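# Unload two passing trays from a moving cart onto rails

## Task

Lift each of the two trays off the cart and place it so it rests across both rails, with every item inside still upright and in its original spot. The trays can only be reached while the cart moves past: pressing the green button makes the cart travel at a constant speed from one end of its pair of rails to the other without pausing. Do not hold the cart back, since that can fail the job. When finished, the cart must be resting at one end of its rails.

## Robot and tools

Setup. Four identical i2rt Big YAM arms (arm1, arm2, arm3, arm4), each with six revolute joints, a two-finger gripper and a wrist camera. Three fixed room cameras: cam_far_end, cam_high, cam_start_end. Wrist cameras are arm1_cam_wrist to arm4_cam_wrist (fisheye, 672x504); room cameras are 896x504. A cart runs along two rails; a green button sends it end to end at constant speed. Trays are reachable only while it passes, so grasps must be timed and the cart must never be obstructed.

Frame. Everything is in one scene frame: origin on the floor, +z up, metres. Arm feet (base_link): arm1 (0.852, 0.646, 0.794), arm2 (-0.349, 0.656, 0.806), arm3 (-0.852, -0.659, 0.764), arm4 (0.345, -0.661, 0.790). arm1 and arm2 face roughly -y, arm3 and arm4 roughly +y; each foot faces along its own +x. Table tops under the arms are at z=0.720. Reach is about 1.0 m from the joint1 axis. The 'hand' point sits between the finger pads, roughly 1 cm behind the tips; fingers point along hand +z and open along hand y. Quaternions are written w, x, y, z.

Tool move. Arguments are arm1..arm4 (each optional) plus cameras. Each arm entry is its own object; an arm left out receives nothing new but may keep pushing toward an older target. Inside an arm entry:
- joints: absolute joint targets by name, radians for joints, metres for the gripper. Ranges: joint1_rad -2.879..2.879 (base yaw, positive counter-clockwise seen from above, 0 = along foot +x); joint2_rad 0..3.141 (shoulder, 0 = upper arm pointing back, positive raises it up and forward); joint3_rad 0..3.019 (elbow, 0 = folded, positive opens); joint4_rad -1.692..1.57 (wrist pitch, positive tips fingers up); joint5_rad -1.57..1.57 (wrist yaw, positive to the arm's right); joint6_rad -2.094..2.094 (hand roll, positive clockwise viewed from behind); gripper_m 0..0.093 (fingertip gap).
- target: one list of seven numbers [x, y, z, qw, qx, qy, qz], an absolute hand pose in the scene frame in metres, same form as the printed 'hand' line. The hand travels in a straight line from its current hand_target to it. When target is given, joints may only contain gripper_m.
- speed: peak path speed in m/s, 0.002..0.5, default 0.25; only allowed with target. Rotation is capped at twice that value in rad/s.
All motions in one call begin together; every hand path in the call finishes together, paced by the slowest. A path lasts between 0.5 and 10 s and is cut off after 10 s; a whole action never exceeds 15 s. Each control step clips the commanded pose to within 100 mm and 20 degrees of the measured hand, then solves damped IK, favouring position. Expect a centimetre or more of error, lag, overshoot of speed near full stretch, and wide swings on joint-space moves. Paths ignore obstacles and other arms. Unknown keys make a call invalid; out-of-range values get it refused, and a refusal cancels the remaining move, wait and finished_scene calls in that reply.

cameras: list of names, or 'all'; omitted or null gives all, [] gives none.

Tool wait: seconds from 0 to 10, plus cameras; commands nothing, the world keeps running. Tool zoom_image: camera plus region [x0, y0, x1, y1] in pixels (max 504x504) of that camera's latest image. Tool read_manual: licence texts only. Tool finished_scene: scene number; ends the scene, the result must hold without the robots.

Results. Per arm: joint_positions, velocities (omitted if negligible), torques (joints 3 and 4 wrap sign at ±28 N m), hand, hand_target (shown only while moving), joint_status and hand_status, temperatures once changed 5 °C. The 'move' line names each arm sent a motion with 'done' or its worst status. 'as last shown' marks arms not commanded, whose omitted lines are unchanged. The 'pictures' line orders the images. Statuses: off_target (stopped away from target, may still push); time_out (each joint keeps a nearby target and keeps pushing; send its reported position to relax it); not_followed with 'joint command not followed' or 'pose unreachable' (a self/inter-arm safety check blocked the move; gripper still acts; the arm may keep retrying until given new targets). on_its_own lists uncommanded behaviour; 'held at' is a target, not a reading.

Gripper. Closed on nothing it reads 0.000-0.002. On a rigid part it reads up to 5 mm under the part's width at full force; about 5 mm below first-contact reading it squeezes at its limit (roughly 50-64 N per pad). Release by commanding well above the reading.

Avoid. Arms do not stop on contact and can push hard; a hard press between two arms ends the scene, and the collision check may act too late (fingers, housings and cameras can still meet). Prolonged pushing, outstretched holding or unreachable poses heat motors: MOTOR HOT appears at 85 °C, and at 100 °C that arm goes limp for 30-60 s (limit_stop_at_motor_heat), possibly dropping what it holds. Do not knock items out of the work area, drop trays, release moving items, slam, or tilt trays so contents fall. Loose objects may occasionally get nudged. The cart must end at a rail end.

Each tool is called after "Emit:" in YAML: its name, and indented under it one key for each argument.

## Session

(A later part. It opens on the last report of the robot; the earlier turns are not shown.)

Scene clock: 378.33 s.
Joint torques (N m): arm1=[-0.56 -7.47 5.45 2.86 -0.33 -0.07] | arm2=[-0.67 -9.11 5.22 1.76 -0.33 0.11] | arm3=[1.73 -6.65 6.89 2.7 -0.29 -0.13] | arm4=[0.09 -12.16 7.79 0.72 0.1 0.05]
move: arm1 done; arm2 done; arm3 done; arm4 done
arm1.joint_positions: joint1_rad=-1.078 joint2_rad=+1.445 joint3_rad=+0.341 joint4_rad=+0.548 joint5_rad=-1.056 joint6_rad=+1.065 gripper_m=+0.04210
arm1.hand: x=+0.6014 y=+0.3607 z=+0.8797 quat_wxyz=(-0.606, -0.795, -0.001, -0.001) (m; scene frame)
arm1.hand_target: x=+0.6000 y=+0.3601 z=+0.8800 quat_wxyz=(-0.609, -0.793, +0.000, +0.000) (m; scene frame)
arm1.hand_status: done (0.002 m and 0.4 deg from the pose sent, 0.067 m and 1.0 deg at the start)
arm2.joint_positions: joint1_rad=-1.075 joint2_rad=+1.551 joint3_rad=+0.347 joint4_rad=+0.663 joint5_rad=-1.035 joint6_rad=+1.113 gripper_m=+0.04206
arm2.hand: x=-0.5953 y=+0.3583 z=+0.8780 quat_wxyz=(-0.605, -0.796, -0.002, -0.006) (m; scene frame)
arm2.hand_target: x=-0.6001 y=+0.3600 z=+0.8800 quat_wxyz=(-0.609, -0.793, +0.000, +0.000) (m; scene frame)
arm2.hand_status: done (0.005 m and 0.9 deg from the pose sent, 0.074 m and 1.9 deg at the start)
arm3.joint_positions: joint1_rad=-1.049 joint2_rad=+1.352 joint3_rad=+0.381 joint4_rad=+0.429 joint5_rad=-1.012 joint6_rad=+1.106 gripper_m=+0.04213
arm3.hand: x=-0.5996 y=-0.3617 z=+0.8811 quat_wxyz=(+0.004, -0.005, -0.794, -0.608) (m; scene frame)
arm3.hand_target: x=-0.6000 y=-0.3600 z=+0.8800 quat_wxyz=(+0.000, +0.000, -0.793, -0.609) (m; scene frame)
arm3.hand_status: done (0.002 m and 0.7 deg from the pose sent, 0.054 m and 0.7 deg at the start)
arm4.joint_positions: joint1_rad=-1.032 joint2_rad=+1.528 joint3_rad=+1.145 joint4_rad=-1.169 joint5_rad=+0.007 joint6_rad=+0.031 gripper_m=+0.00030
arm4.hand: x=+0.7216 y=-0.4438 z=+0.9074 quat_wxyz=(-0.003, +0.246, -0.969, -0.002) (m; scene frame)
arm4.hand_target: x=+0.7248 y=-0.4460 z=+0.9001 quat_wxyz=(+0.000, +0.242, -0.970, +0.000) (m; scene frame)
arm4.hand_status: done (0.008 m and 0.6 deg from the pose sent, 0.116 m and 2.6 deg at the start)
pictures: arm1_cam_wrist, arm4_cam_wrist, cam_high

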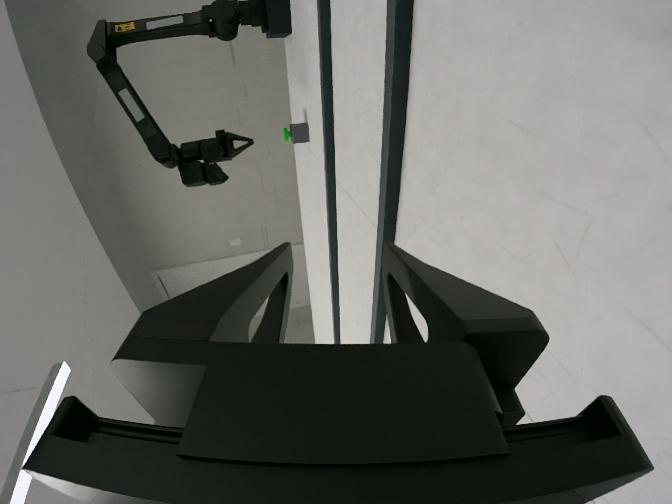

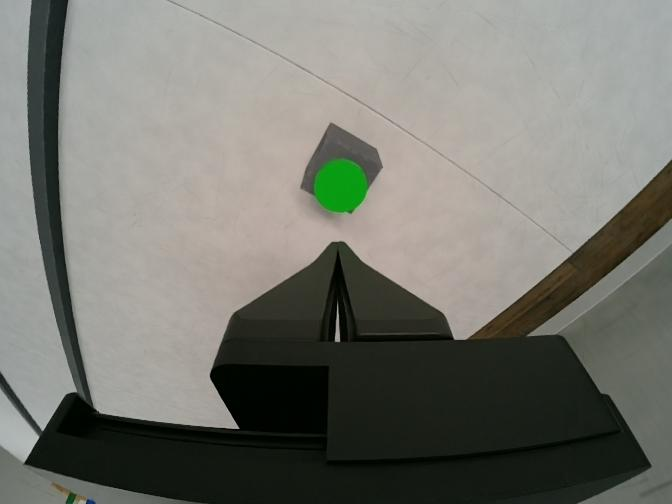

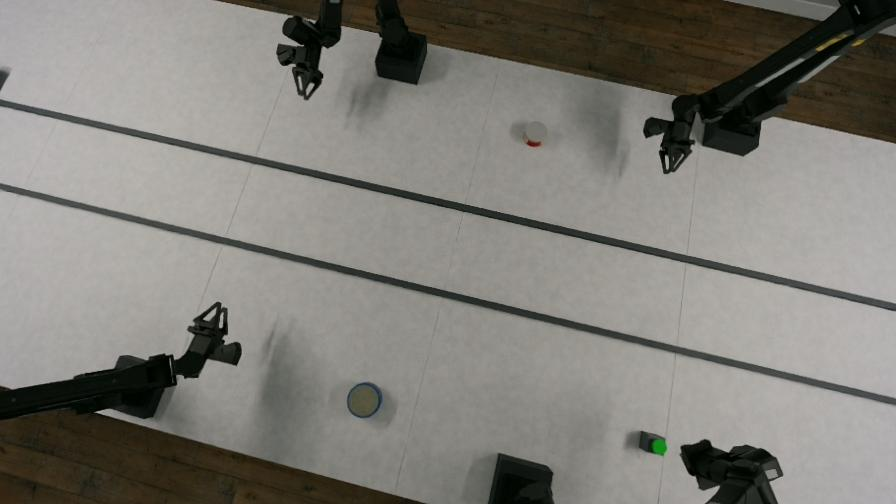

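Emit:
move:
  arm4: {"target": [0.7155, -0.4525, 0.84, 0.0, 0.242, -0.971, 0.0], "speed": 0.2}
  cameras: ["arm4_cam_wrist"]

Emit:
move:
  arm4: {"target": [0.7155, -0.4525, 0.783, 0.0, 0.242, -0.971, 0.0], "speed": 0.1}
  cameras: ["arm4_cam_wrist", "cam_start_end"]

Emit:
move:
  arm4: {"target": [0.7155, -0.4525, 0.90, 0.0, 0.242, -0.971, 0.0], "speed": 0.25}
  cameras: ["cam_start_end", "cam_high"]

Emit:
wait:
  seconds: 1.0
  cameras: ["cam_start_end", "cam_high"]

Emit:
wait:
  seconds: 2.0
  cameras: ["cam_start_end", "cam_high", "arm3_cam_wrist"]

Emit:
wait:
  seconds: 1.0
  cameras: ["cam_start_end", "cam_high", "arm3_cam_wrist"]

Scene clock: 409.23 s.
Joint torques (N m): arm1=[-1.14 -6.65 5.55 2.78 -0.32 -0.06] | arm2=[-0.44 -8.94 5.18 1.77 -0.33 0.08] | arm3=[2.2 -7.65 6.72 2.56 -0.27 -0.12] | arm4=[-0.03 -12.04 7.25 0.72 0.09 0.03]
Heat: arm1: hottest joint3_rad 43 °C; arm2: hottest joint3_rad 42 °C; arm3: hottest joint3_rad 41 °C; arm4: hottest joint3_rad 58 °C.
move: arm4 done
arm1, arm3: as last shown
arm1.joint_positions: joint1_rad=-1.078 joint2_rad=+1.445 joint3_rad=+0.341 joint4_rad=+0.548 joint5_rad=-1.056 joint6_rad=+1.066 gripper_m=+0.04210
arm2.joint_positions: joint1_rad=-1.075 joint2_rad=+1.551 joint3_rad=+0.347 joint4_rad=+0.663 joint5_rad=-1.036 joint6_rad=+1.114 gripper_m=+0.04206
arm2.hand: x=-0.5953 y=+0.3583 z=+0.8781 quat_wxyz=(-0.605, -0.796, -0.002, -0.006) (m; scene frame)
arm3.hand: x=-0.5996 y=-0.3617 z=+0.8811 quat_wxyz=(+0.003, -0.005, -0.794, -0.608) (m; scene frame)
arm4.joint_positions: joint1_rad=-1.035 joint2_rad=+1.579 joint3_rad=+1.026 joint4_rad=-1.001 joint5_rad=+0.007 joint6_rad=+0.031 gripper_m=+0.00030
arm4.hand: x=+0.7122 y=-0.4502 z=+0.8463 quat_wxyz=(-0.001, +0.245, -0.970, -0.002) (m; scene frame)
arm4.hand_target: x=+0.7154 y=-0.4526 z=+0.8401 quat_wxyz=(+0.000, +0.242, -0.970, +0.000) (m; scene frame)
arm4.hand_status: done (0.007 m and 0.4 deg from the pose sent, 0.068 m and 0.6 deg at the start)
pictures: arm4_cam_wrist

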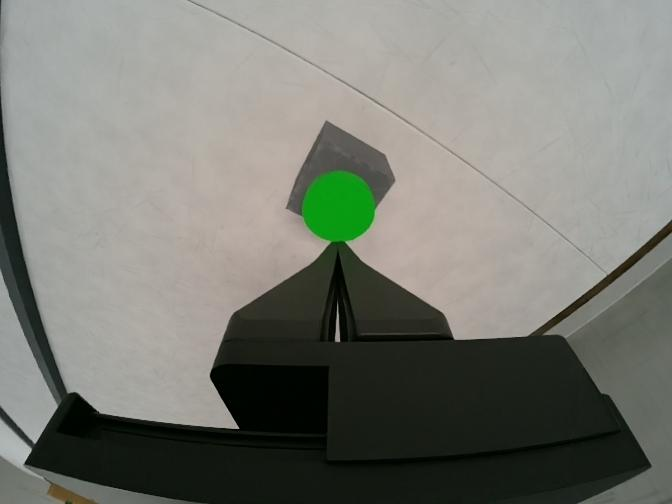

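Scene clock: 410.33 s.
Joint torques (N m): arm1=[-0.44 -7.59 5.27 2.84 -0.34 -0.05] | arm2=[-0.79 -9.05 5.19 1.7 -0.32 0.07] | arm3=[1.67 -7.71 7.04 2.54 -0.28 -0.13] | arm4=[-0.09 -10.11 5.48 1.7 0.08 0.01]
move: arm4 off_target
arm1, arm2, arm3: as last shown
arm4.joint_positions: joint1_rad=-1.035 joint2_rad=+1.643 joint3_rad=+0.982 joint4_rad=-0.869 joint5_rad=+0.007 joint6_rad=+0.031 gripper_m=+0.00030
arm4.hand: x=+0.7174 y=-0.4469 z=+0.8075 quat_wxyz=(-0.013, +0.244, -0.970, -0.005) (m; scene frame)
arm4.hand_target: x=+0.7145 y=-0.4530 z=+0.7843 quat_wxyz=(+0.000, +0.242, -0.970, +0.000) (m; scene frame)
arm4.hand_status: off_target (0.025 m and 1.7 deg from the pose sent, 0.063 m and 0.4 deg at the start)
pictures: arm4_cam_wrist, cam_start_end

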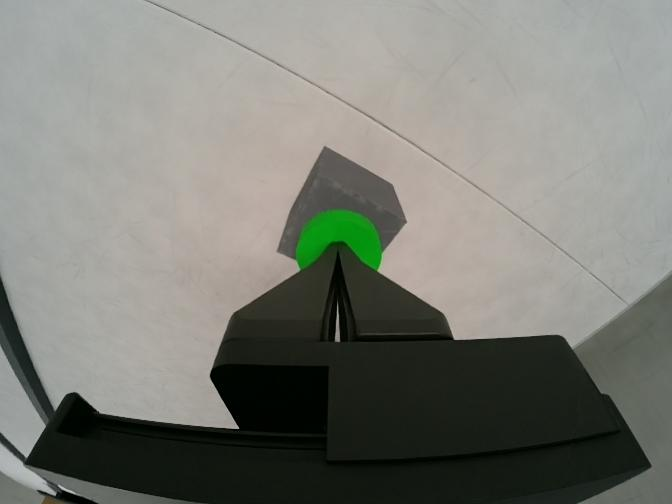

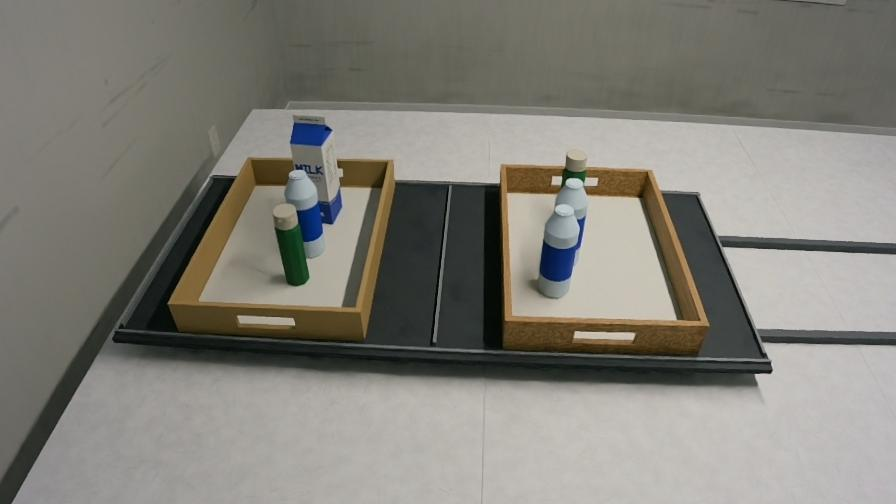

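Scene clock: 411.47 s.
Joint torques (N m): arm1=[-1.85 -7.77 5.41 2.85 -0.3 -0.04] | arm2=[-0.5 -9.23 5.29 1.77 -0.33 0.08] | arm3=[2.08 -7.47 6.9 2.52 -0.27 -0.17] | arm4=[0.03 -11.63 9.84 -0.25 0.1 0.04]
move: arm4 done
arm1, arm2, arm3: as last shown
arm4.joint_positions: joint1_rad=-1.035 joint2_rad=+1.500 joint3_rad=+1.085 joint4_rad=-1.139 joint5_rad=+0.007 joint6_rad=+0.031 gripper_m=+0.00030
arm4.hand: x=+0.7082 y=-0.4532 z=+0.8973 quat_wxyz=(-0.001, +0.245, -0.970, -0.001) (m; scene frame)
arm4.hand_target: x=+0.7155 y=-0.4526 z=+0.9000 quat_wxyz=(+0.000, +0.242, -0.970, +0.000) (m; scene frame)
arm4.hand_status: done (0.008 m and 0.4 deg from the pose sent, 0.093 m and 1.6 deg at the start)
pictures: cam_high, cam_start_end

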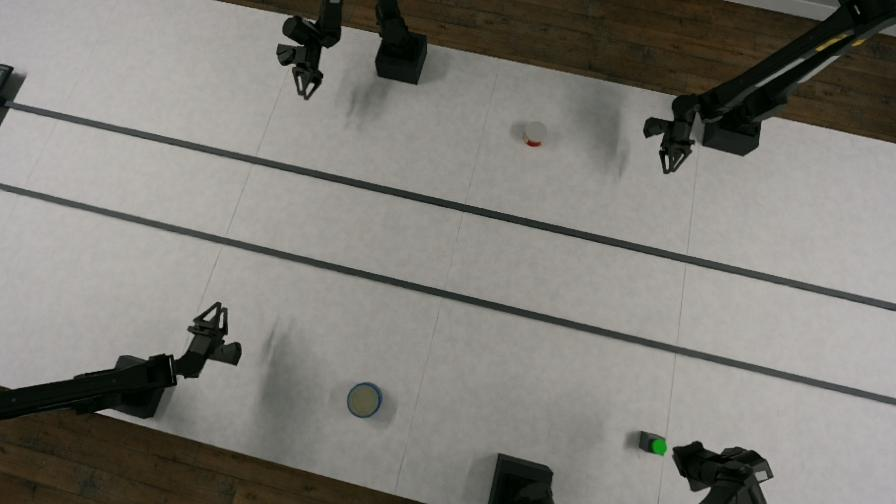

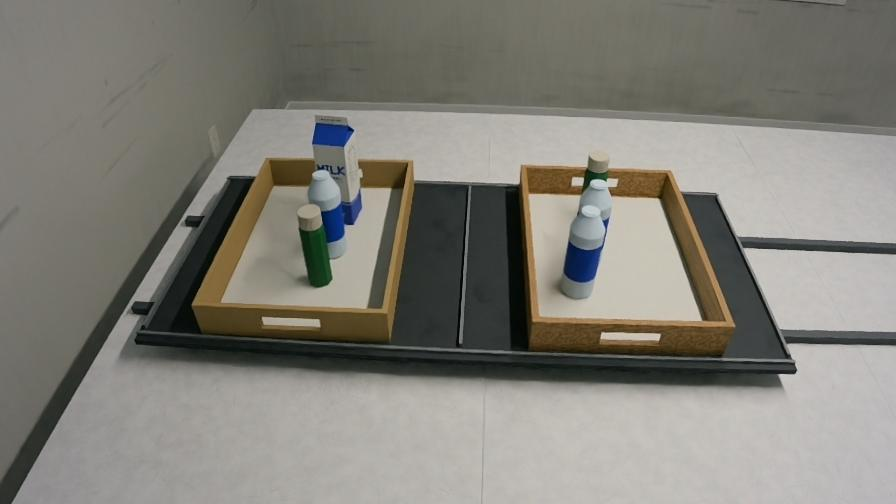

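Scene clock: 412.47 s.
Joint torques (N m): arm1=[-1.61 -7 5.5 2.71 -0.32 -0.02] | arm2=[-0.62 -9.05 5.26 1.74 -0.32 0.06] | arm3=[1.79 -7.41 6.87 2.71 -0.31 -0.16] | arm4=[0.21 -11.52 9.78 -0.25 0.09 0.04]
arm1.joint_positions: joint1_rad=-1.078 joint2_rad=+1.445 joint3_rad=+0.341 joint4_rad=+0.548 joint5_rad=-1.056 joint6_rad=+1.066 gripper_m=+0.04210
arm1.hand: x=+0.6014 y=+0.3607 z=+0.8797 quat_wxyz=(-0.606, -0.795, -0.001, -0.001) (m; scene frame)
arm2.joint_positions: joint1_rad=-1.075 joint2_rad=+1.551 joint3_rad=+0.347 joint4_rad=+0.663 joint5_rad=-1.036 joint6_rad=+1.115 gripper_m=+0.04206
arm2.hand: x=-0.5953 y=+0.3583 z=+0.8781 quat_wxyz=(-0.605, -0.796, -0.002, -0.006) (m; scene frame)
arm3.joint_positions: joint1_rad=-1.049 joint2_rad=+1.352 joint3_rad=+0.381 joint4_rad=+0.429 joint5_rad=-1.012 joint6_rad=+1.106 gripper_m=+0.04213
arm3.hand: x=-0.5996 y=-0.3617 z=+0.8811 quat_wxyz=(+0.003, -0.005, -0.794, -0.608) (m; scene frame)
arm4.joint_positions: joint1_rad=-1.035 joint2_rad=+1.500 joint3_rad=+1.085 joint4_rad=-1.139 joint5_rad=+0.007 joint6_rad=+0.031 gripper_m=+0.00030
arm4.hand: x=+0.7082 y=-0.4532 z=+0.8973 quat_wxyz=(-0.001, +0.245, -0.970, -0.001) (m; scene frame)
arm4.hand_target: x=+0.7155 y=-0.4526 z=+0.9000 quat_wxyz=(+0.000, +0.242, -0.970, +0.000) (m; scene frame)
arm4.hand_status: done (0.008 m and 0.4 deg from the pose sent, 0.093 m and 1.6 deg at the start)
wait: 1.00 s; at rest by 0.27 s
pictures: cam_high, cam_start_end

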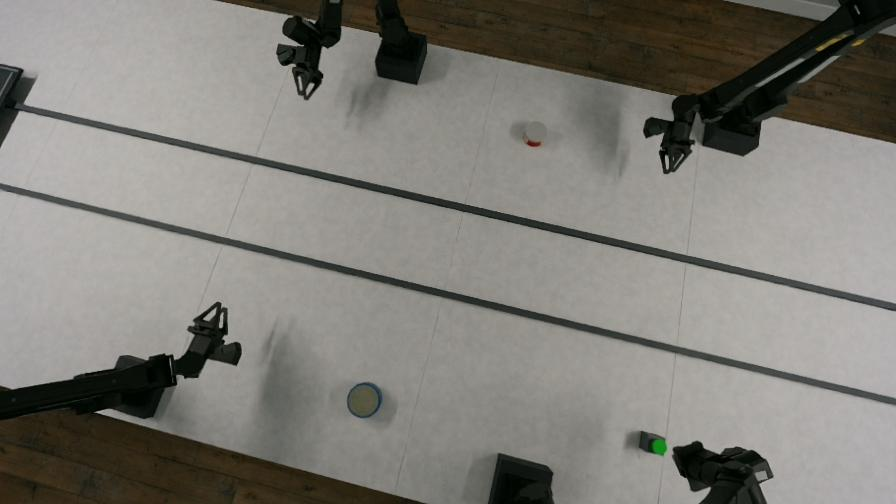

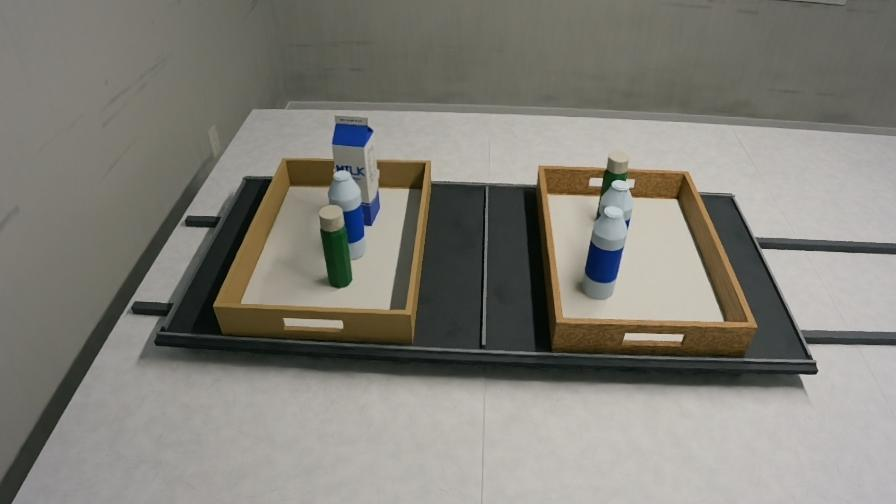

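Scene clock: 414.47 s.
Joint torques (N m): arm1=[-0.73 -6.89 5.45 2.99 -0.33 -0.01] | arm2=[-0.44 -9.05 5.19 1.73 -0.34 0.08] | arm3=[2.32 -6.89 6.91 2.73 -0.26 -0.19] | arm4=[-0.09 -11.4 9.74 -0.28 0.09 0.04]
arm1.joint_positions: joint1_rad=-1.078 joint2_rad=+1.445 joint3_rad=+0.341 joint4_rad=+0.548 joint5_rad=-1.056 joint6_rad=+1.066 gripper_m=+0.04210
arm1.hand: x=+0.6014 y=+0.3607 z=+0.8797 quat_wxyz=(-0.606, -0.795, -0.001, -0.001) (m; scene frame)
arm2.joint_positions: joint1_rad=-1.075 joint2_rad=+1.551 joint3_rad=+0.347 joint4_rad=+0.663 joint5_rad=-1.036 joint6_rad=+1.115 gripper_m=+0.04206
arm2.hand: x=-0.5953 y=+0.3583 z=+0.8781 quat_wxyz=(-0.605, -0.796, -0.002, -0.006) (m; scene frame)
arm3.joint_positions: joint1_rad=-1.049 joint2_rad=+1.352 joint3_rad=+0.381 joint4_rad=+0.429 joint5_rad=-1.012 joint6_rad=+1.106 gripper_m=+0.04213
arm3.hand: x=-0.5996 y=-0.3617 z=+0.8811 quat_wxyz=(+0.003, -0.005, -0.794, -0.608) (m; scene frame)
arm4.joint_positions: joint1_rad=-1.035 joint2_rad=+1.500 joint3_rad=+1.085 joint4_rad=-1.139 joint5_rad=+0.007 joint6_rad=+0.031 gripper_m=+0.00030
arm4.hand: x=+0.7082 y=-0.4532 z=+0.8973 quat_wxyz=(-0.001, +0.245, -0.970, -0.001) (m; scene frame)
arm4.hand_target: x=+0.7155 y=-0.4526 z=+0.9000 quat_wxyz=(+0.000, +0.242, -0.970, +0.000) (m; scene frame)
arm4.hand_status: done (0.008 m and 0.4 deg from the pose sent, 0.093 m and 1.6 deg at the start)
wait: 2.00 s; at rest by 0.27 s
pictures: arm3_cam_wrist, cam_high, cam_start_end

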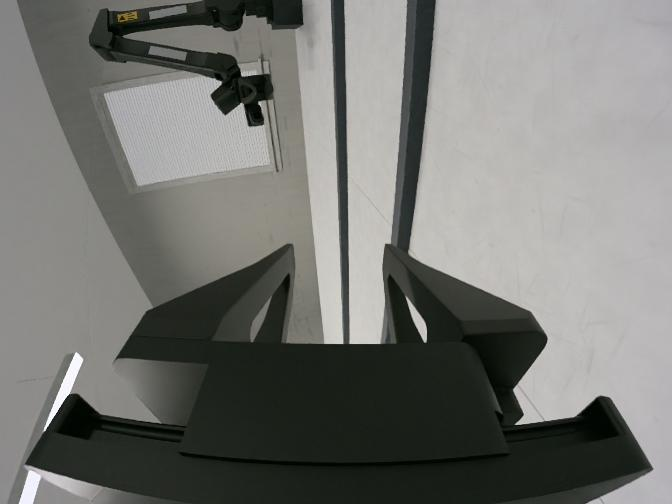

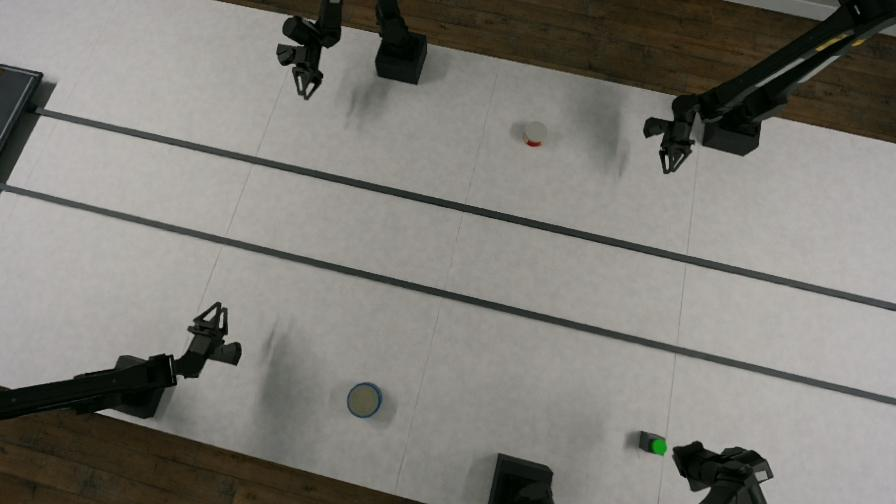

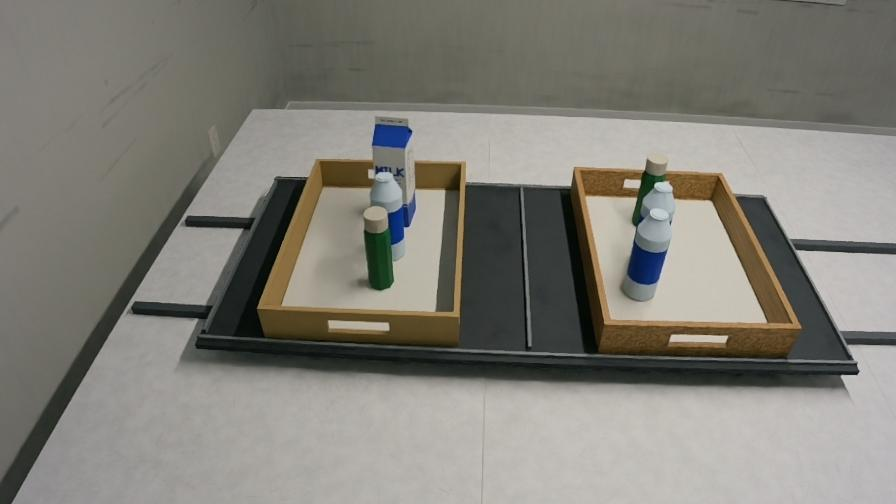

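Scene clock: 415.47 s.
Joint torques (N m): arm1=[-0.56 -7.53 5.42 2.84 -0.37 -0.01] | arm2=[-0.38 -9.23 5.24 1.78 -0.32 0.06] | arm3=[1.32 -6.77 6.9 2.51 -0.28 -0.11] | arm4=[0.15 -11.52 9.8 -0.23 0.08 0.04]
arm1.joint_positions: joint1_rad=-1.078 joint2_rad=+1.445 joint3_rad=+0.341 joint4_rad=+0.548 joint5_rad=-1.056 joint6_rad=+1.066 gripper_m=+0.04210
arm1.hand: x=+0.6014 y=+0.3607 z=+0.8797 quat_wxyz=(-0.606, -0.795, -0.001, -0.001) (m; scene frame)
arm2.joint_positions: joint1_rad=-1.075 joint2_rad=+1.551 joint3_rad=+0.347 joint4_rad=+0.663 joint5_rad=-1.036 joint6_rad=+1.115 gripper_m=+0.04206
arm2.hand: x=-0.5953 y=+0.3583 z=+0.8781 quat_wxyz=(-0.605, -0.796, -0.002, -0.006) (m; scene frame)
arm3.joint_positions: joint1_rad=-1.049 joint2_rad=+1.352 joint3_rad=+0.381 joint4_rad=+0.429 joint5_rad=-1.012 joint6_rad=+1.106 gripper_m=+0.04213
arm3.hand: x=-0.5996 y=-0.3617 z=+0.8811 quat_wxyz=(+0.003, -0.005, -0.794, -0.608) (m; scene frame)
arm4.joint_positions: joint1_rad=-1.035 joint2_rad=+1.500 joint3_rad=+1.085 joint4_rad=-1.139 joint5_rad=+0.007 joint6_rad=+0.031 gripper_m=+0.00030
arm4.hand: x=+0.7082 y=-0.4532 z=+0.8973 quat_wxyz=(-0.001, +0.245, -0.970, -0.001) (m; scene frame)
arm4.hand_target: x=+0.7155 y=-0.4526 z=+0.9000 quat_wxyz=(+0.000, +0.242, -0.970, +0.000) (m; scene frame)
arm4.hand_status: done (0.008 m and 0.4 deg from the pose sent, 0.093 m and 1.6 deg at the start)
wait: 1.00 s; at rest by 0.27 s
pictures: arm3_cam_wrist, cam_high, cam_start_end

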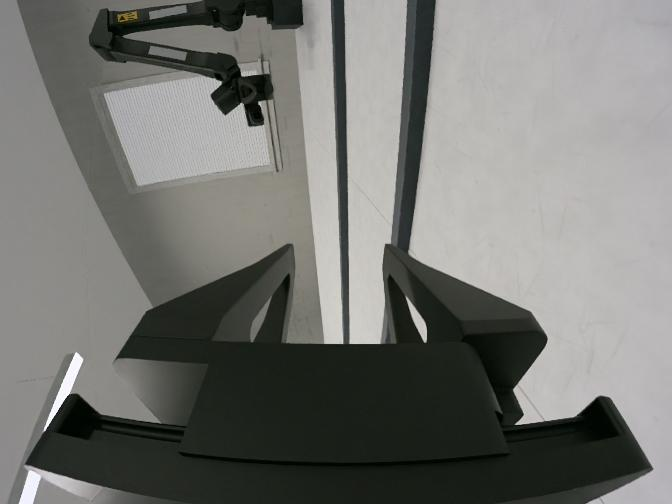

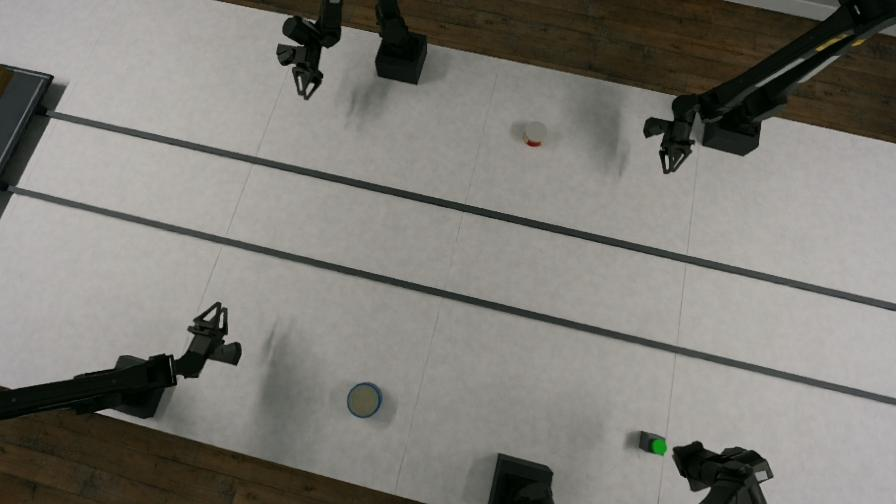

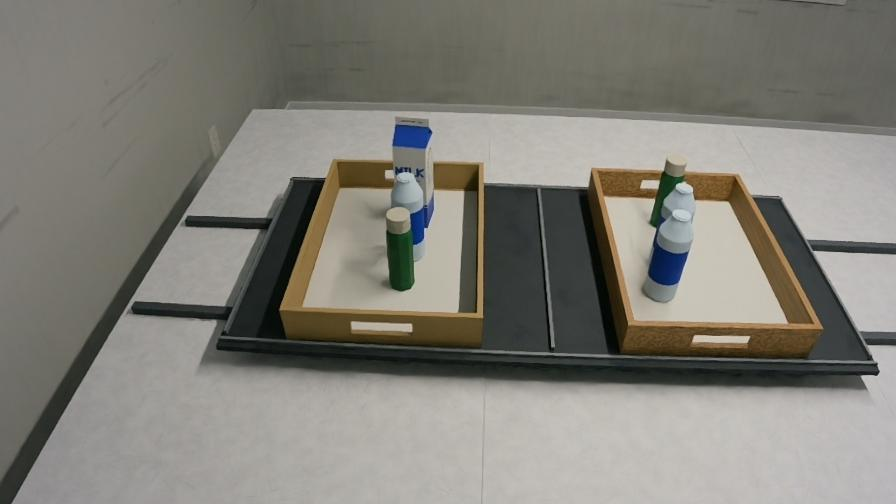

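Emit:
move:
  arm4: {"joints": {"joint2_rad": 1.4, "joint4_rad": 0.3, "joint5_rad": -1.02, "joint6_rad": 1.1, "gripper_m": 0.042}}
  cameras: ["cam_high"]

Emit:
move:
  arm4: {"joints": {"joint1_rad": -1.074, "joint2_rad": 1.45, "joint3_rad": 0.45, "joint4_rad": 0.5, "joint5_rad": -1.023, "joint6_rad": 1.116}}
  cameras: ["cam_high"]

Emit:
move:
  arm4: {"target": [0.60, -0.36, 0.88, 0.0, 0.0, 0.7933, 0.6088], "speed": 0.15}
  cameras: ["cam_high", "arm4_cam_wrist"]

Emit:
wait:
  seconds: 5.0
  cameras: ["cam_start_end", "cam_high", "arm3_cam_wrist"]

Scene clock: 430.77 s.
Joint torques (N m): arm1=[-0.73 -6.42 5.81 2.67 -0.35 0.03] | arm2=[-0.56 -9.05 5.22 1.63 -0.31 0.07] | arm3=[1.73 -7.53 6.76 2.73 -0.28 -0.14] | arm4=[0.09 -11.87 11.41 2.41 -0.12 0.1]
move: arm4 done
arm1, arm2, arm3: as last shown
arm3.hand: x=-0.5995 y=-0.3617 z=+0.8811 quat_wxyz=(+0.003, -0.005, -0.794, -0.608) (m; scene frame)
arm4.joint_positions: joint1_rad=-1.036 joint2_rad=+1.387 joint3_rad=+1.085 joint4_rad=+0.282 joint5_rad=-1.018 joint6_rad=+1.083 gripper_m=+0.04193
arm4.joint_status: all done
arm4.hand: x=+0.7535 y=-0.2599 z=+1.1818 quat_wxyz=(-0.168, +0.150, -0.695, -0.683) (m; scene frame)
pictures: cam_high

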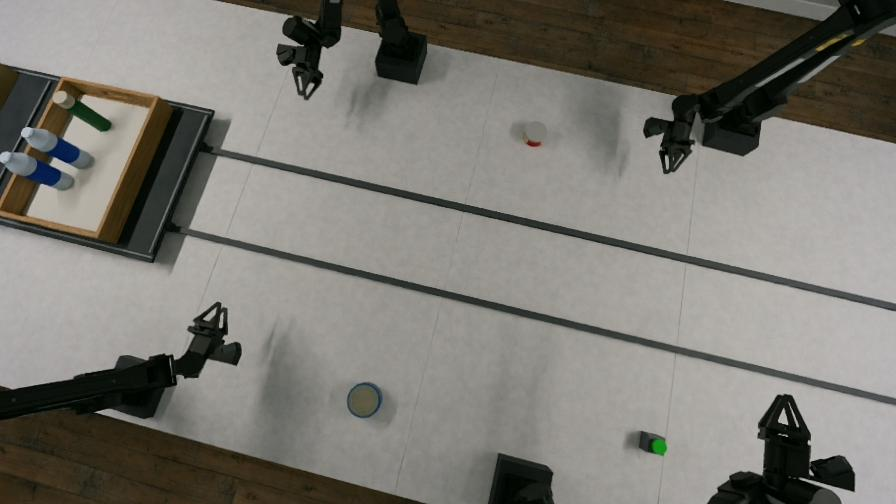

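Scene clock: 432.13 s.
Joint torques (N m): arm1=[-2.32 -7.12 5.34 2.91 -0.37 -0.11] | arm2=[-0.5 -9 5.23 1.72 -0.32 0.06] | arm3=[2.26 -7.41 6.79 2.77 -0.28 -0.14] | arm4=[0.56 -8.47 5.71 2.3 -0.39 0.1]
move: arm4 done
arm1, arm2, arm3: as last shown
arm4.joint_positions: joint1_rad=-1.074 joint2_rad=+1.444 joint3_rad=+0.449 joint4_rad=+0.483 joint5_rad=-1.022 joint6_rad=+1.101 gripper_m=+0.04193
arm4.joint_status: all done
arm4.hand: x=+0.6253 y=-0.3481 z=+0.8997 quat_wxyz=(-0.001, +0.003, -0.792, -0.610) (m; scene frame)
pictures: cam_high

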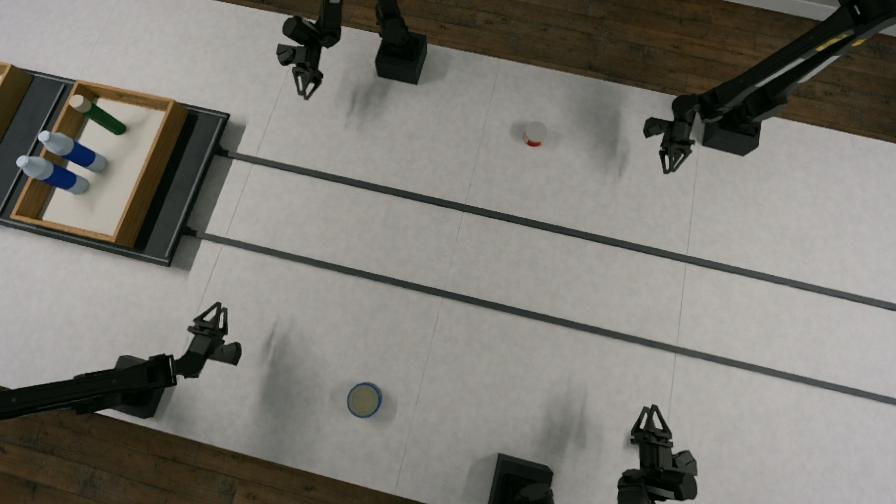

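Scene clock: 433.10 s.
Joint torques (N m): arm1=[-0.26 -7.82 5.41 2.92 -0.31 -0.07] | arm2=[-0.38 -8.88 5.2 1.69 -0.33 0.06] | arm3=[1.26 -6.89 6.8 2.59 -0.32 -0.14] | arm4=[1.03 -7.3 4.77 2.35 -0.23 0]
move: arm4 done
arm1, arm2, arm3: as last shown
arm4.joint_positions: joint1_rad=-1.074 joint2_rad=+1.444 joint3_rad=+0.365 joint4_rad=+0.561 joint5_rad=-1.017 joint6_rad=+1.101 gripper_m=+0.04193
arm4.hand: x=+0.6012 y=-0.3612 z=+0.8827 quat_wxyz=(-0.001, +0.000, -0.793, -0.609) (m; scene frame)
arm4.hand_target: x=+0.5999 y=-0.3600 z=+0.8800 quat_wxyz=(+0.000, +0.000, -0.793, -0.609) (m; scene frame)
arm4.hand_status: done (0.003 m and 0.1 deg from the pose sent, 0.034 m and 0.4 deg at the start)
pictures: arm4_cam_wrist, cam_high

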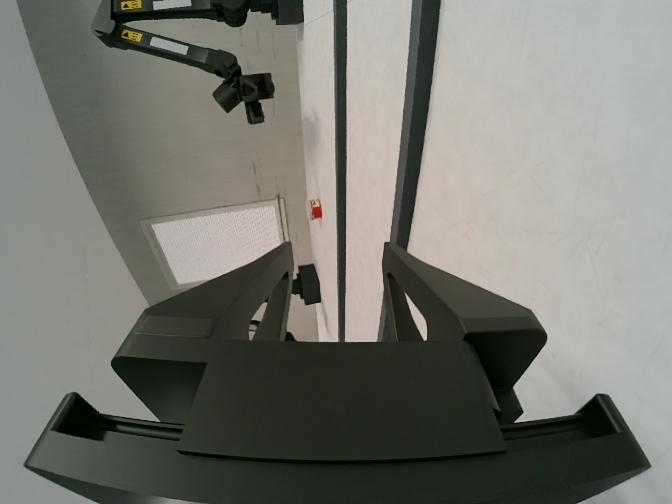

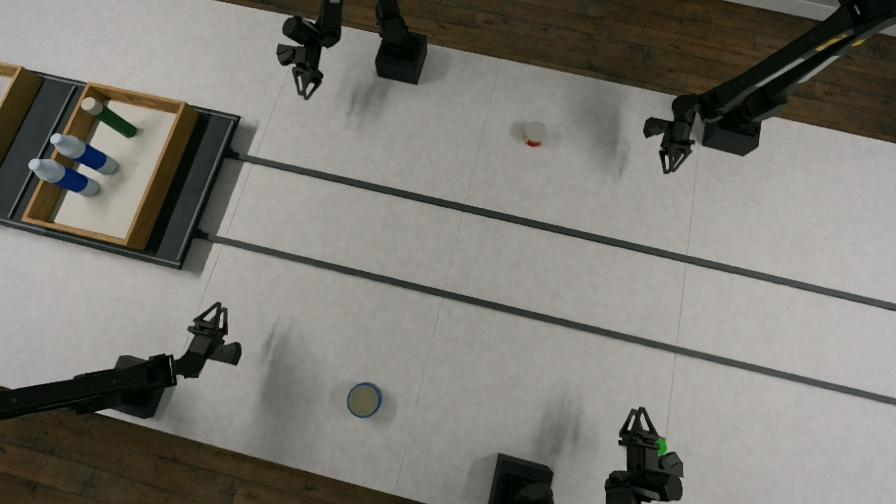

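Scene clock: 438.10 s.
Joint torques (N m): arm1=[-0.97 -7.3 5.37 2.93 -0.31 -0.06] | arm2=[-0.73 -9.05 5.27 1.77 -0.32 0.07] | arm3=[1.79 -6.95 6.86 2.76 -0.31 -0.13] | arm4=[1.08 -7.18 4.79 2.28 -0.25 -0.02]
Joint velocities: arm1=[within noise] | arm2=[within noise] | arm3=[-0.005 -0.005 -0.007 -0.012 -0.066 -0.154 0] | arm4=[within noise]
arm1.joint_positions: joint1_rad=-1.078 joint2_rad=+1.445 joint3_rad=+0.341 joint4_rad=+0.548 joint5_rad=-1.056 joint6_rad=+1.066 gripper_m=+0.04210
arm1.hand: x=+0.6014 y=+0.3607 z=+0.8797 quat_wxyz=(-0.606, -0.795, -0.001, -0.001) (m; scene frame)
arm2.joint_positions: joint1_rad=-1.075 joint2_rad=+1.551 joint3_rad=+0.347 joint4_rad=+0.663 joint5_rad=-1.036 joint6_rad=+1.115 gripper_m=+0.04206
arm2.hand: x=-0.5953 y=+0.3583 z=+0.8781 quat_wxyz=(-0.605, -0.796, -0.002, -0.006) (m; scene frame)
arm3.joint_positions: joint1_rad=-1.049 joint2_rad=+1.352 joint3_rad=+0.381 joint4_rad=+0.429 joint5_rad=-1.012 joint6_rad=+1.106 gripper_m=+0.04213
arm3.hand: x=-0.5995 y=-0.3617 z=+0.8811 quat_wxyz=(+0.003, -0.005, -0.794, -0.608) (m; scene frame)
arm4.joint_positions: joint1_rad=-1.074 joint2_rad=+1.444 joint3_rad=+0.365 joint4_rad=+0.561 joint5_rad=-1.017 joint6_rad=+1.101 gripper_m=+0.04193
arm4.hand: x=+0.6012 y=-0.3612 z=+0.8828 quat_wxyz=(-0.001, +0.000, -0.793, -0.609) (m; scene frame)
arm4.hand_target: x=+0.5999 y=-0.3600 z=+0.8801 quat_wxyz=(+0.000, +0.000, -0.793, -0.609) (m; scene frame)
arm4.hand_status: done (0.003 m and 0.1 deg from the pose sent, 0.034 m and 0.4 deg at the start)
wait: 5.00 s; at rest by 0.27 s
pictures: arm3_cam_wrist, cam_high, cam_start_end

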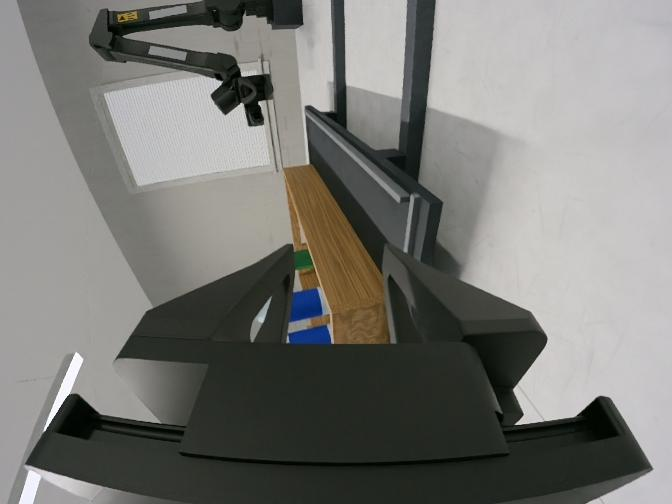

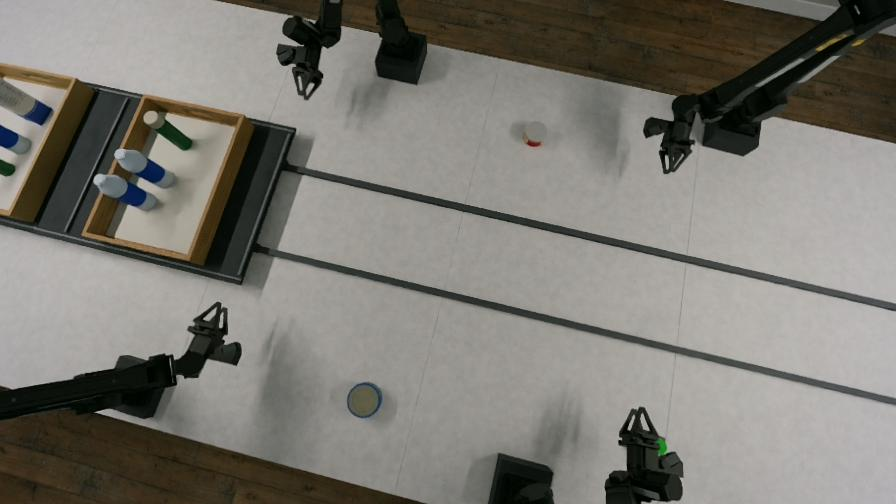

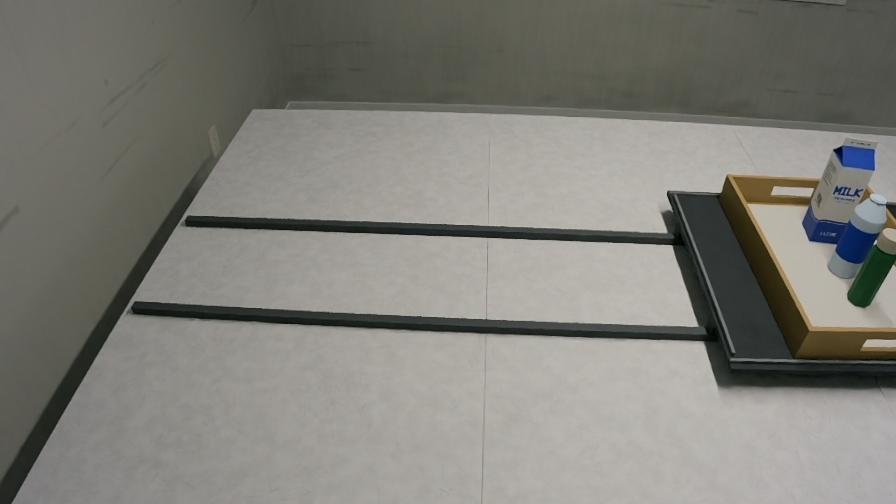

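Emit:
wait:
  seconds: 0.1
  cameras: ["cam_high", "arm3_cam_wrist", "arm2_cam_wrist"]

Emit:
wait:
  seconds: 2.0
  cameras: ["cam_high", "arm3_cam_wrist", "arm2_cam_wrist"]

Scene clock: 453.60 s.
Joint torques (N m): arm1=[-1.55 -8.47 5.48 2.82 -0.29 -0.04] | arm2=[-0.5 -8.94 5.23 1.72 -0.32 0.05] | arm3=[1.61 -7.41 6.99 2.58 -0.23 -0.1] | arm4=[1.03 -7 4.79 2.29 -0.23 -0.01]
arm1.joint_positions: joint1_rad=-1.078 joint2_rad=+1.445 joint3_rad=+0.341 joint4_rad=+0.548 joint5_rad=-1.056 joint6_rad=+1.066 gripper_m=+0.04210
arm1.hand: x=+0.6014 y=+0.3607 z=+0.8797 quat_wxyz=(-0.606, -0.795, -0.001, -0.001) (m; scene frame)
arm2.joint_positions: joint1_rad=-1.075 joint2_rad=+1.551 joint3_rad=+0.347 joint4_rad=+0.663 joint5_rad=-1.036 joint6_rad=+1.115 gripper_m=+0.04206
arm2.hand: x=-0.5953 y=+0.3583 z=+0.8781 quat_wxyz=(-0.605, -0.796, -0.002, -0.006) (m; scene frame)
arm3.joint_positions: joint1_rad=-1.049 joint2_rad=+1.352 joint3_rad=+0.381 joint4_rad=+0.429 joint5_rad=-1.012 joint6_rad=+1.106 gripper_m=+0.04213
arm3.hand: x=-0.5995 y=-0.3617 z=+0.8811 quat_wxyz=(+0.003, -0.005, -0.794, -0.608) (m; scene frame)
arm4.joint_positions: joint1_rad=-1.074 joint2_rad=+1.444 joint3_rad=+0.365 joint4_rad=+0.561 joint5_rad=-1.017 joint6_rad=+1.101 gripper_m=+0.04193
arm4.hand: x=+0.6012 y=-0.3612 z=+0.8828 quat_wxyz=(-0.001, +0.000, -0.793, -0.609) (m; scene frame)
arm4.hand_target: x=+0.5999 y=-0.3600 z=+0.8801 quat_wxyz=(+0.000, +0.000, -0.793, -0.609) (m; scene frame)
arm4.hand_status: done (0.003 m and 0.1 deg from the pose sent, 0.034 m and 0.4 deg at the start)
wait: 0.10 s; at rest from the start
pictures: arm2_cam_wrist, arm3_cam_wrist, cam_high

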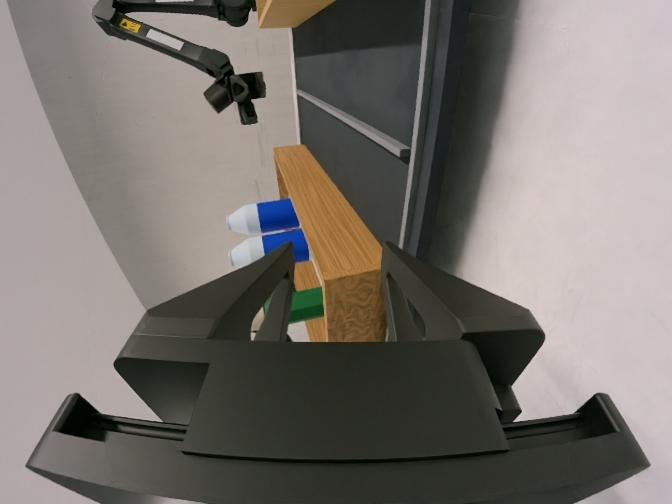

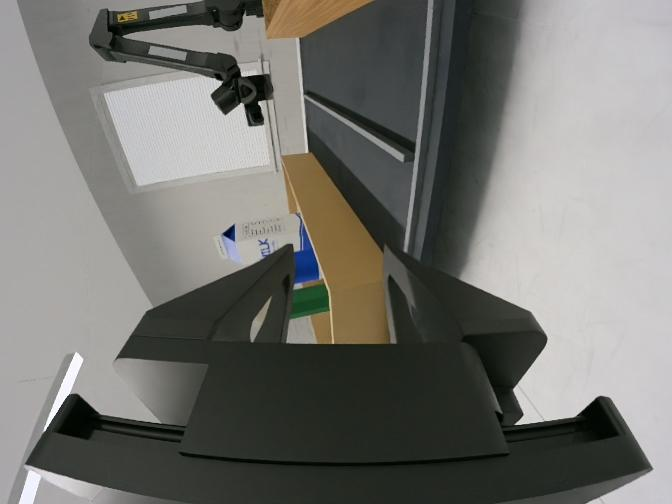

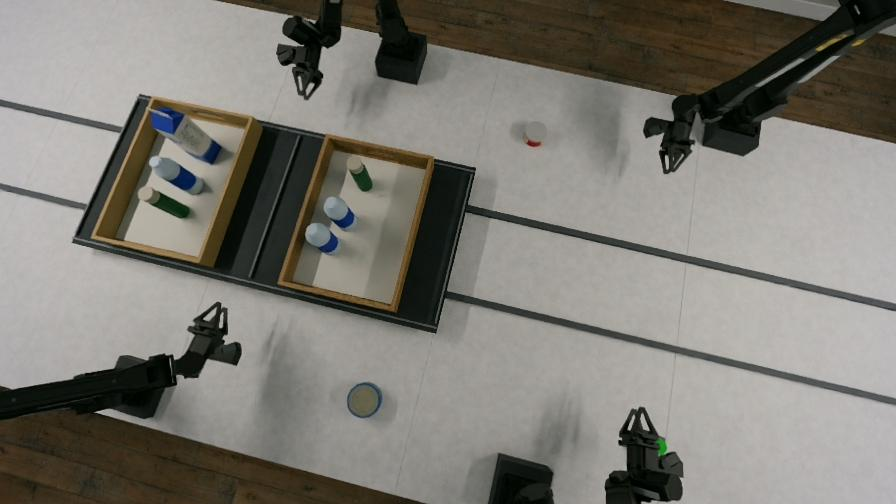

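Scene clock: 455.60 s.
Joint torques (N m): arm1=[-1.08 -7.3 5.52 2.96 -0.39 -0.04] | arm2=[-0.5 -9 5.24 1.76 -0.32 0.07] | arm3=[2.14 -7.59 6.83 2.62 -0.3 -0.13] | arm4=[1.03 -7.12 4.78 2.33 -0.24 -0.01]
arm1.joint_positions: joint1_rad=-1.078 joint2_rad=+1.445 joint3_rad=+0.341 joint4_rad=+0.548 joint5_rad=-1.056 joint6_rad=+1.066 gripper_m=+0.04210
arm1.hand: x=+0.6014 y=+0.3607 z=+0.8797 quat_wxyz=(-0.606, -0.795, -0.001, -0.001) (m; scene frame)
arm2.joint_positions: joint1_rad=-1.075 joint2_rad=+1.551 joint3_rad=+0.347 joint4_rad=+0.663 joint5_rad=-1.036 joint6_rad=+1.115 gripper_m=+0.04206
arm2.hand: x=-0.5953 y=+0.3583 z=+0.8781 quat_wxyz=(-0.605, -0.796, -0.002, -0.006) (m; scene frame)
arm3.joint_positions: joint1_rad=-1.049 joint2_rad=+1.352 joint3_rad=+0.381 joint4_rad=+0.429 joint5_rad=-1.012 joint6_rad=+1.106 gripper_m=+0.04213
arm3.hand: x=-0.5995 y=-0.3617 z=+0.8811 quat_wxyz=(+0.003, -0.005, -0.794, -0.608) (m; scene frame)
arm4.joint_positions: joint1_rad=-1.074 joint2_rad=+1.444 joint3_rad=+0.365 joint4_rad=+0.561 joint5_rad=-1.017 joint6_rad=+1.101 gripper_m=+0.04193
arm4.hand: x=+0.6012 y=-0.3612 z=+0.8828 quat_wxyz=(-0.001, +0.000, -0.793, -0.609) (m; scene frame)
arm4.hand_target: x=+0.5999 y=-0.3600 z=+0.8801 quat_wxyz=(+0.000, +0.000, -0.793, -0.609) (m; scene frame)
arm4.hand_status: done (0.003 m and 0.1 deg from the pose sent, 0.034 m and 0.4 deg at the start)
wait: 2.00 s; at rest by 0.27 s
pictures: arm2_cam_wrist, arm3_cam_wrist, cam_high

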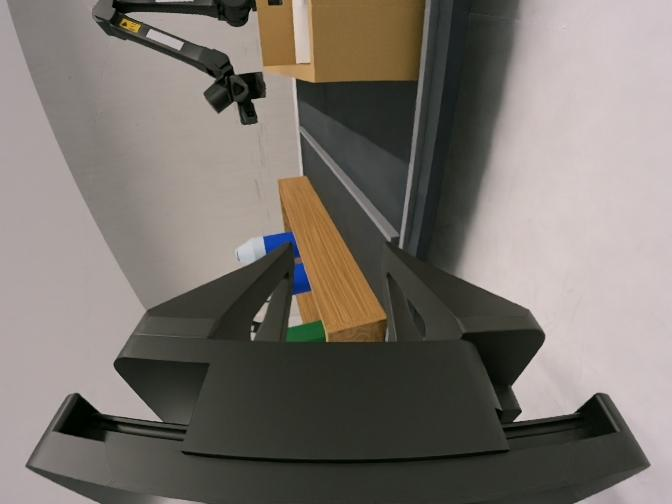

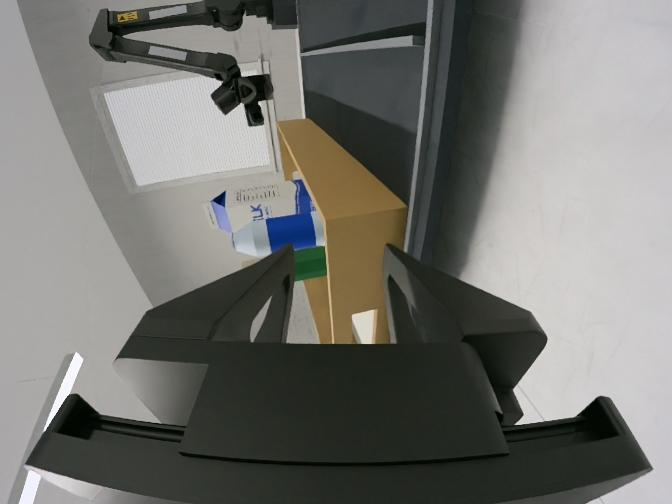

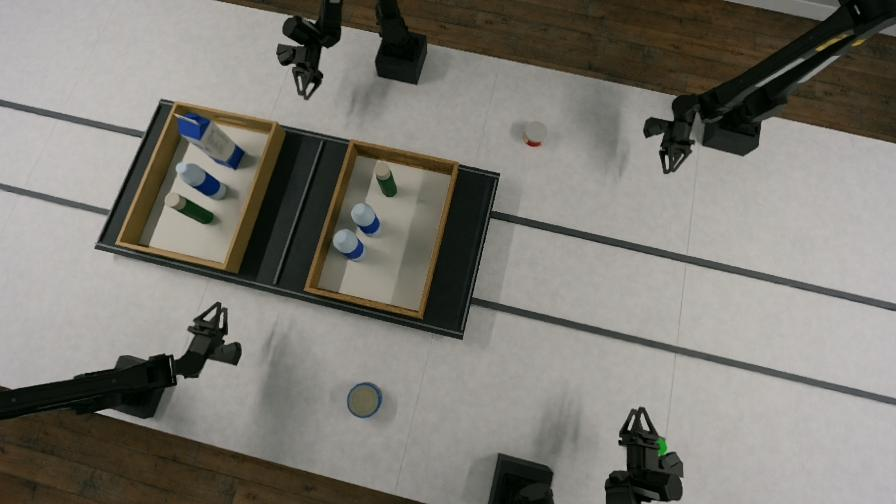

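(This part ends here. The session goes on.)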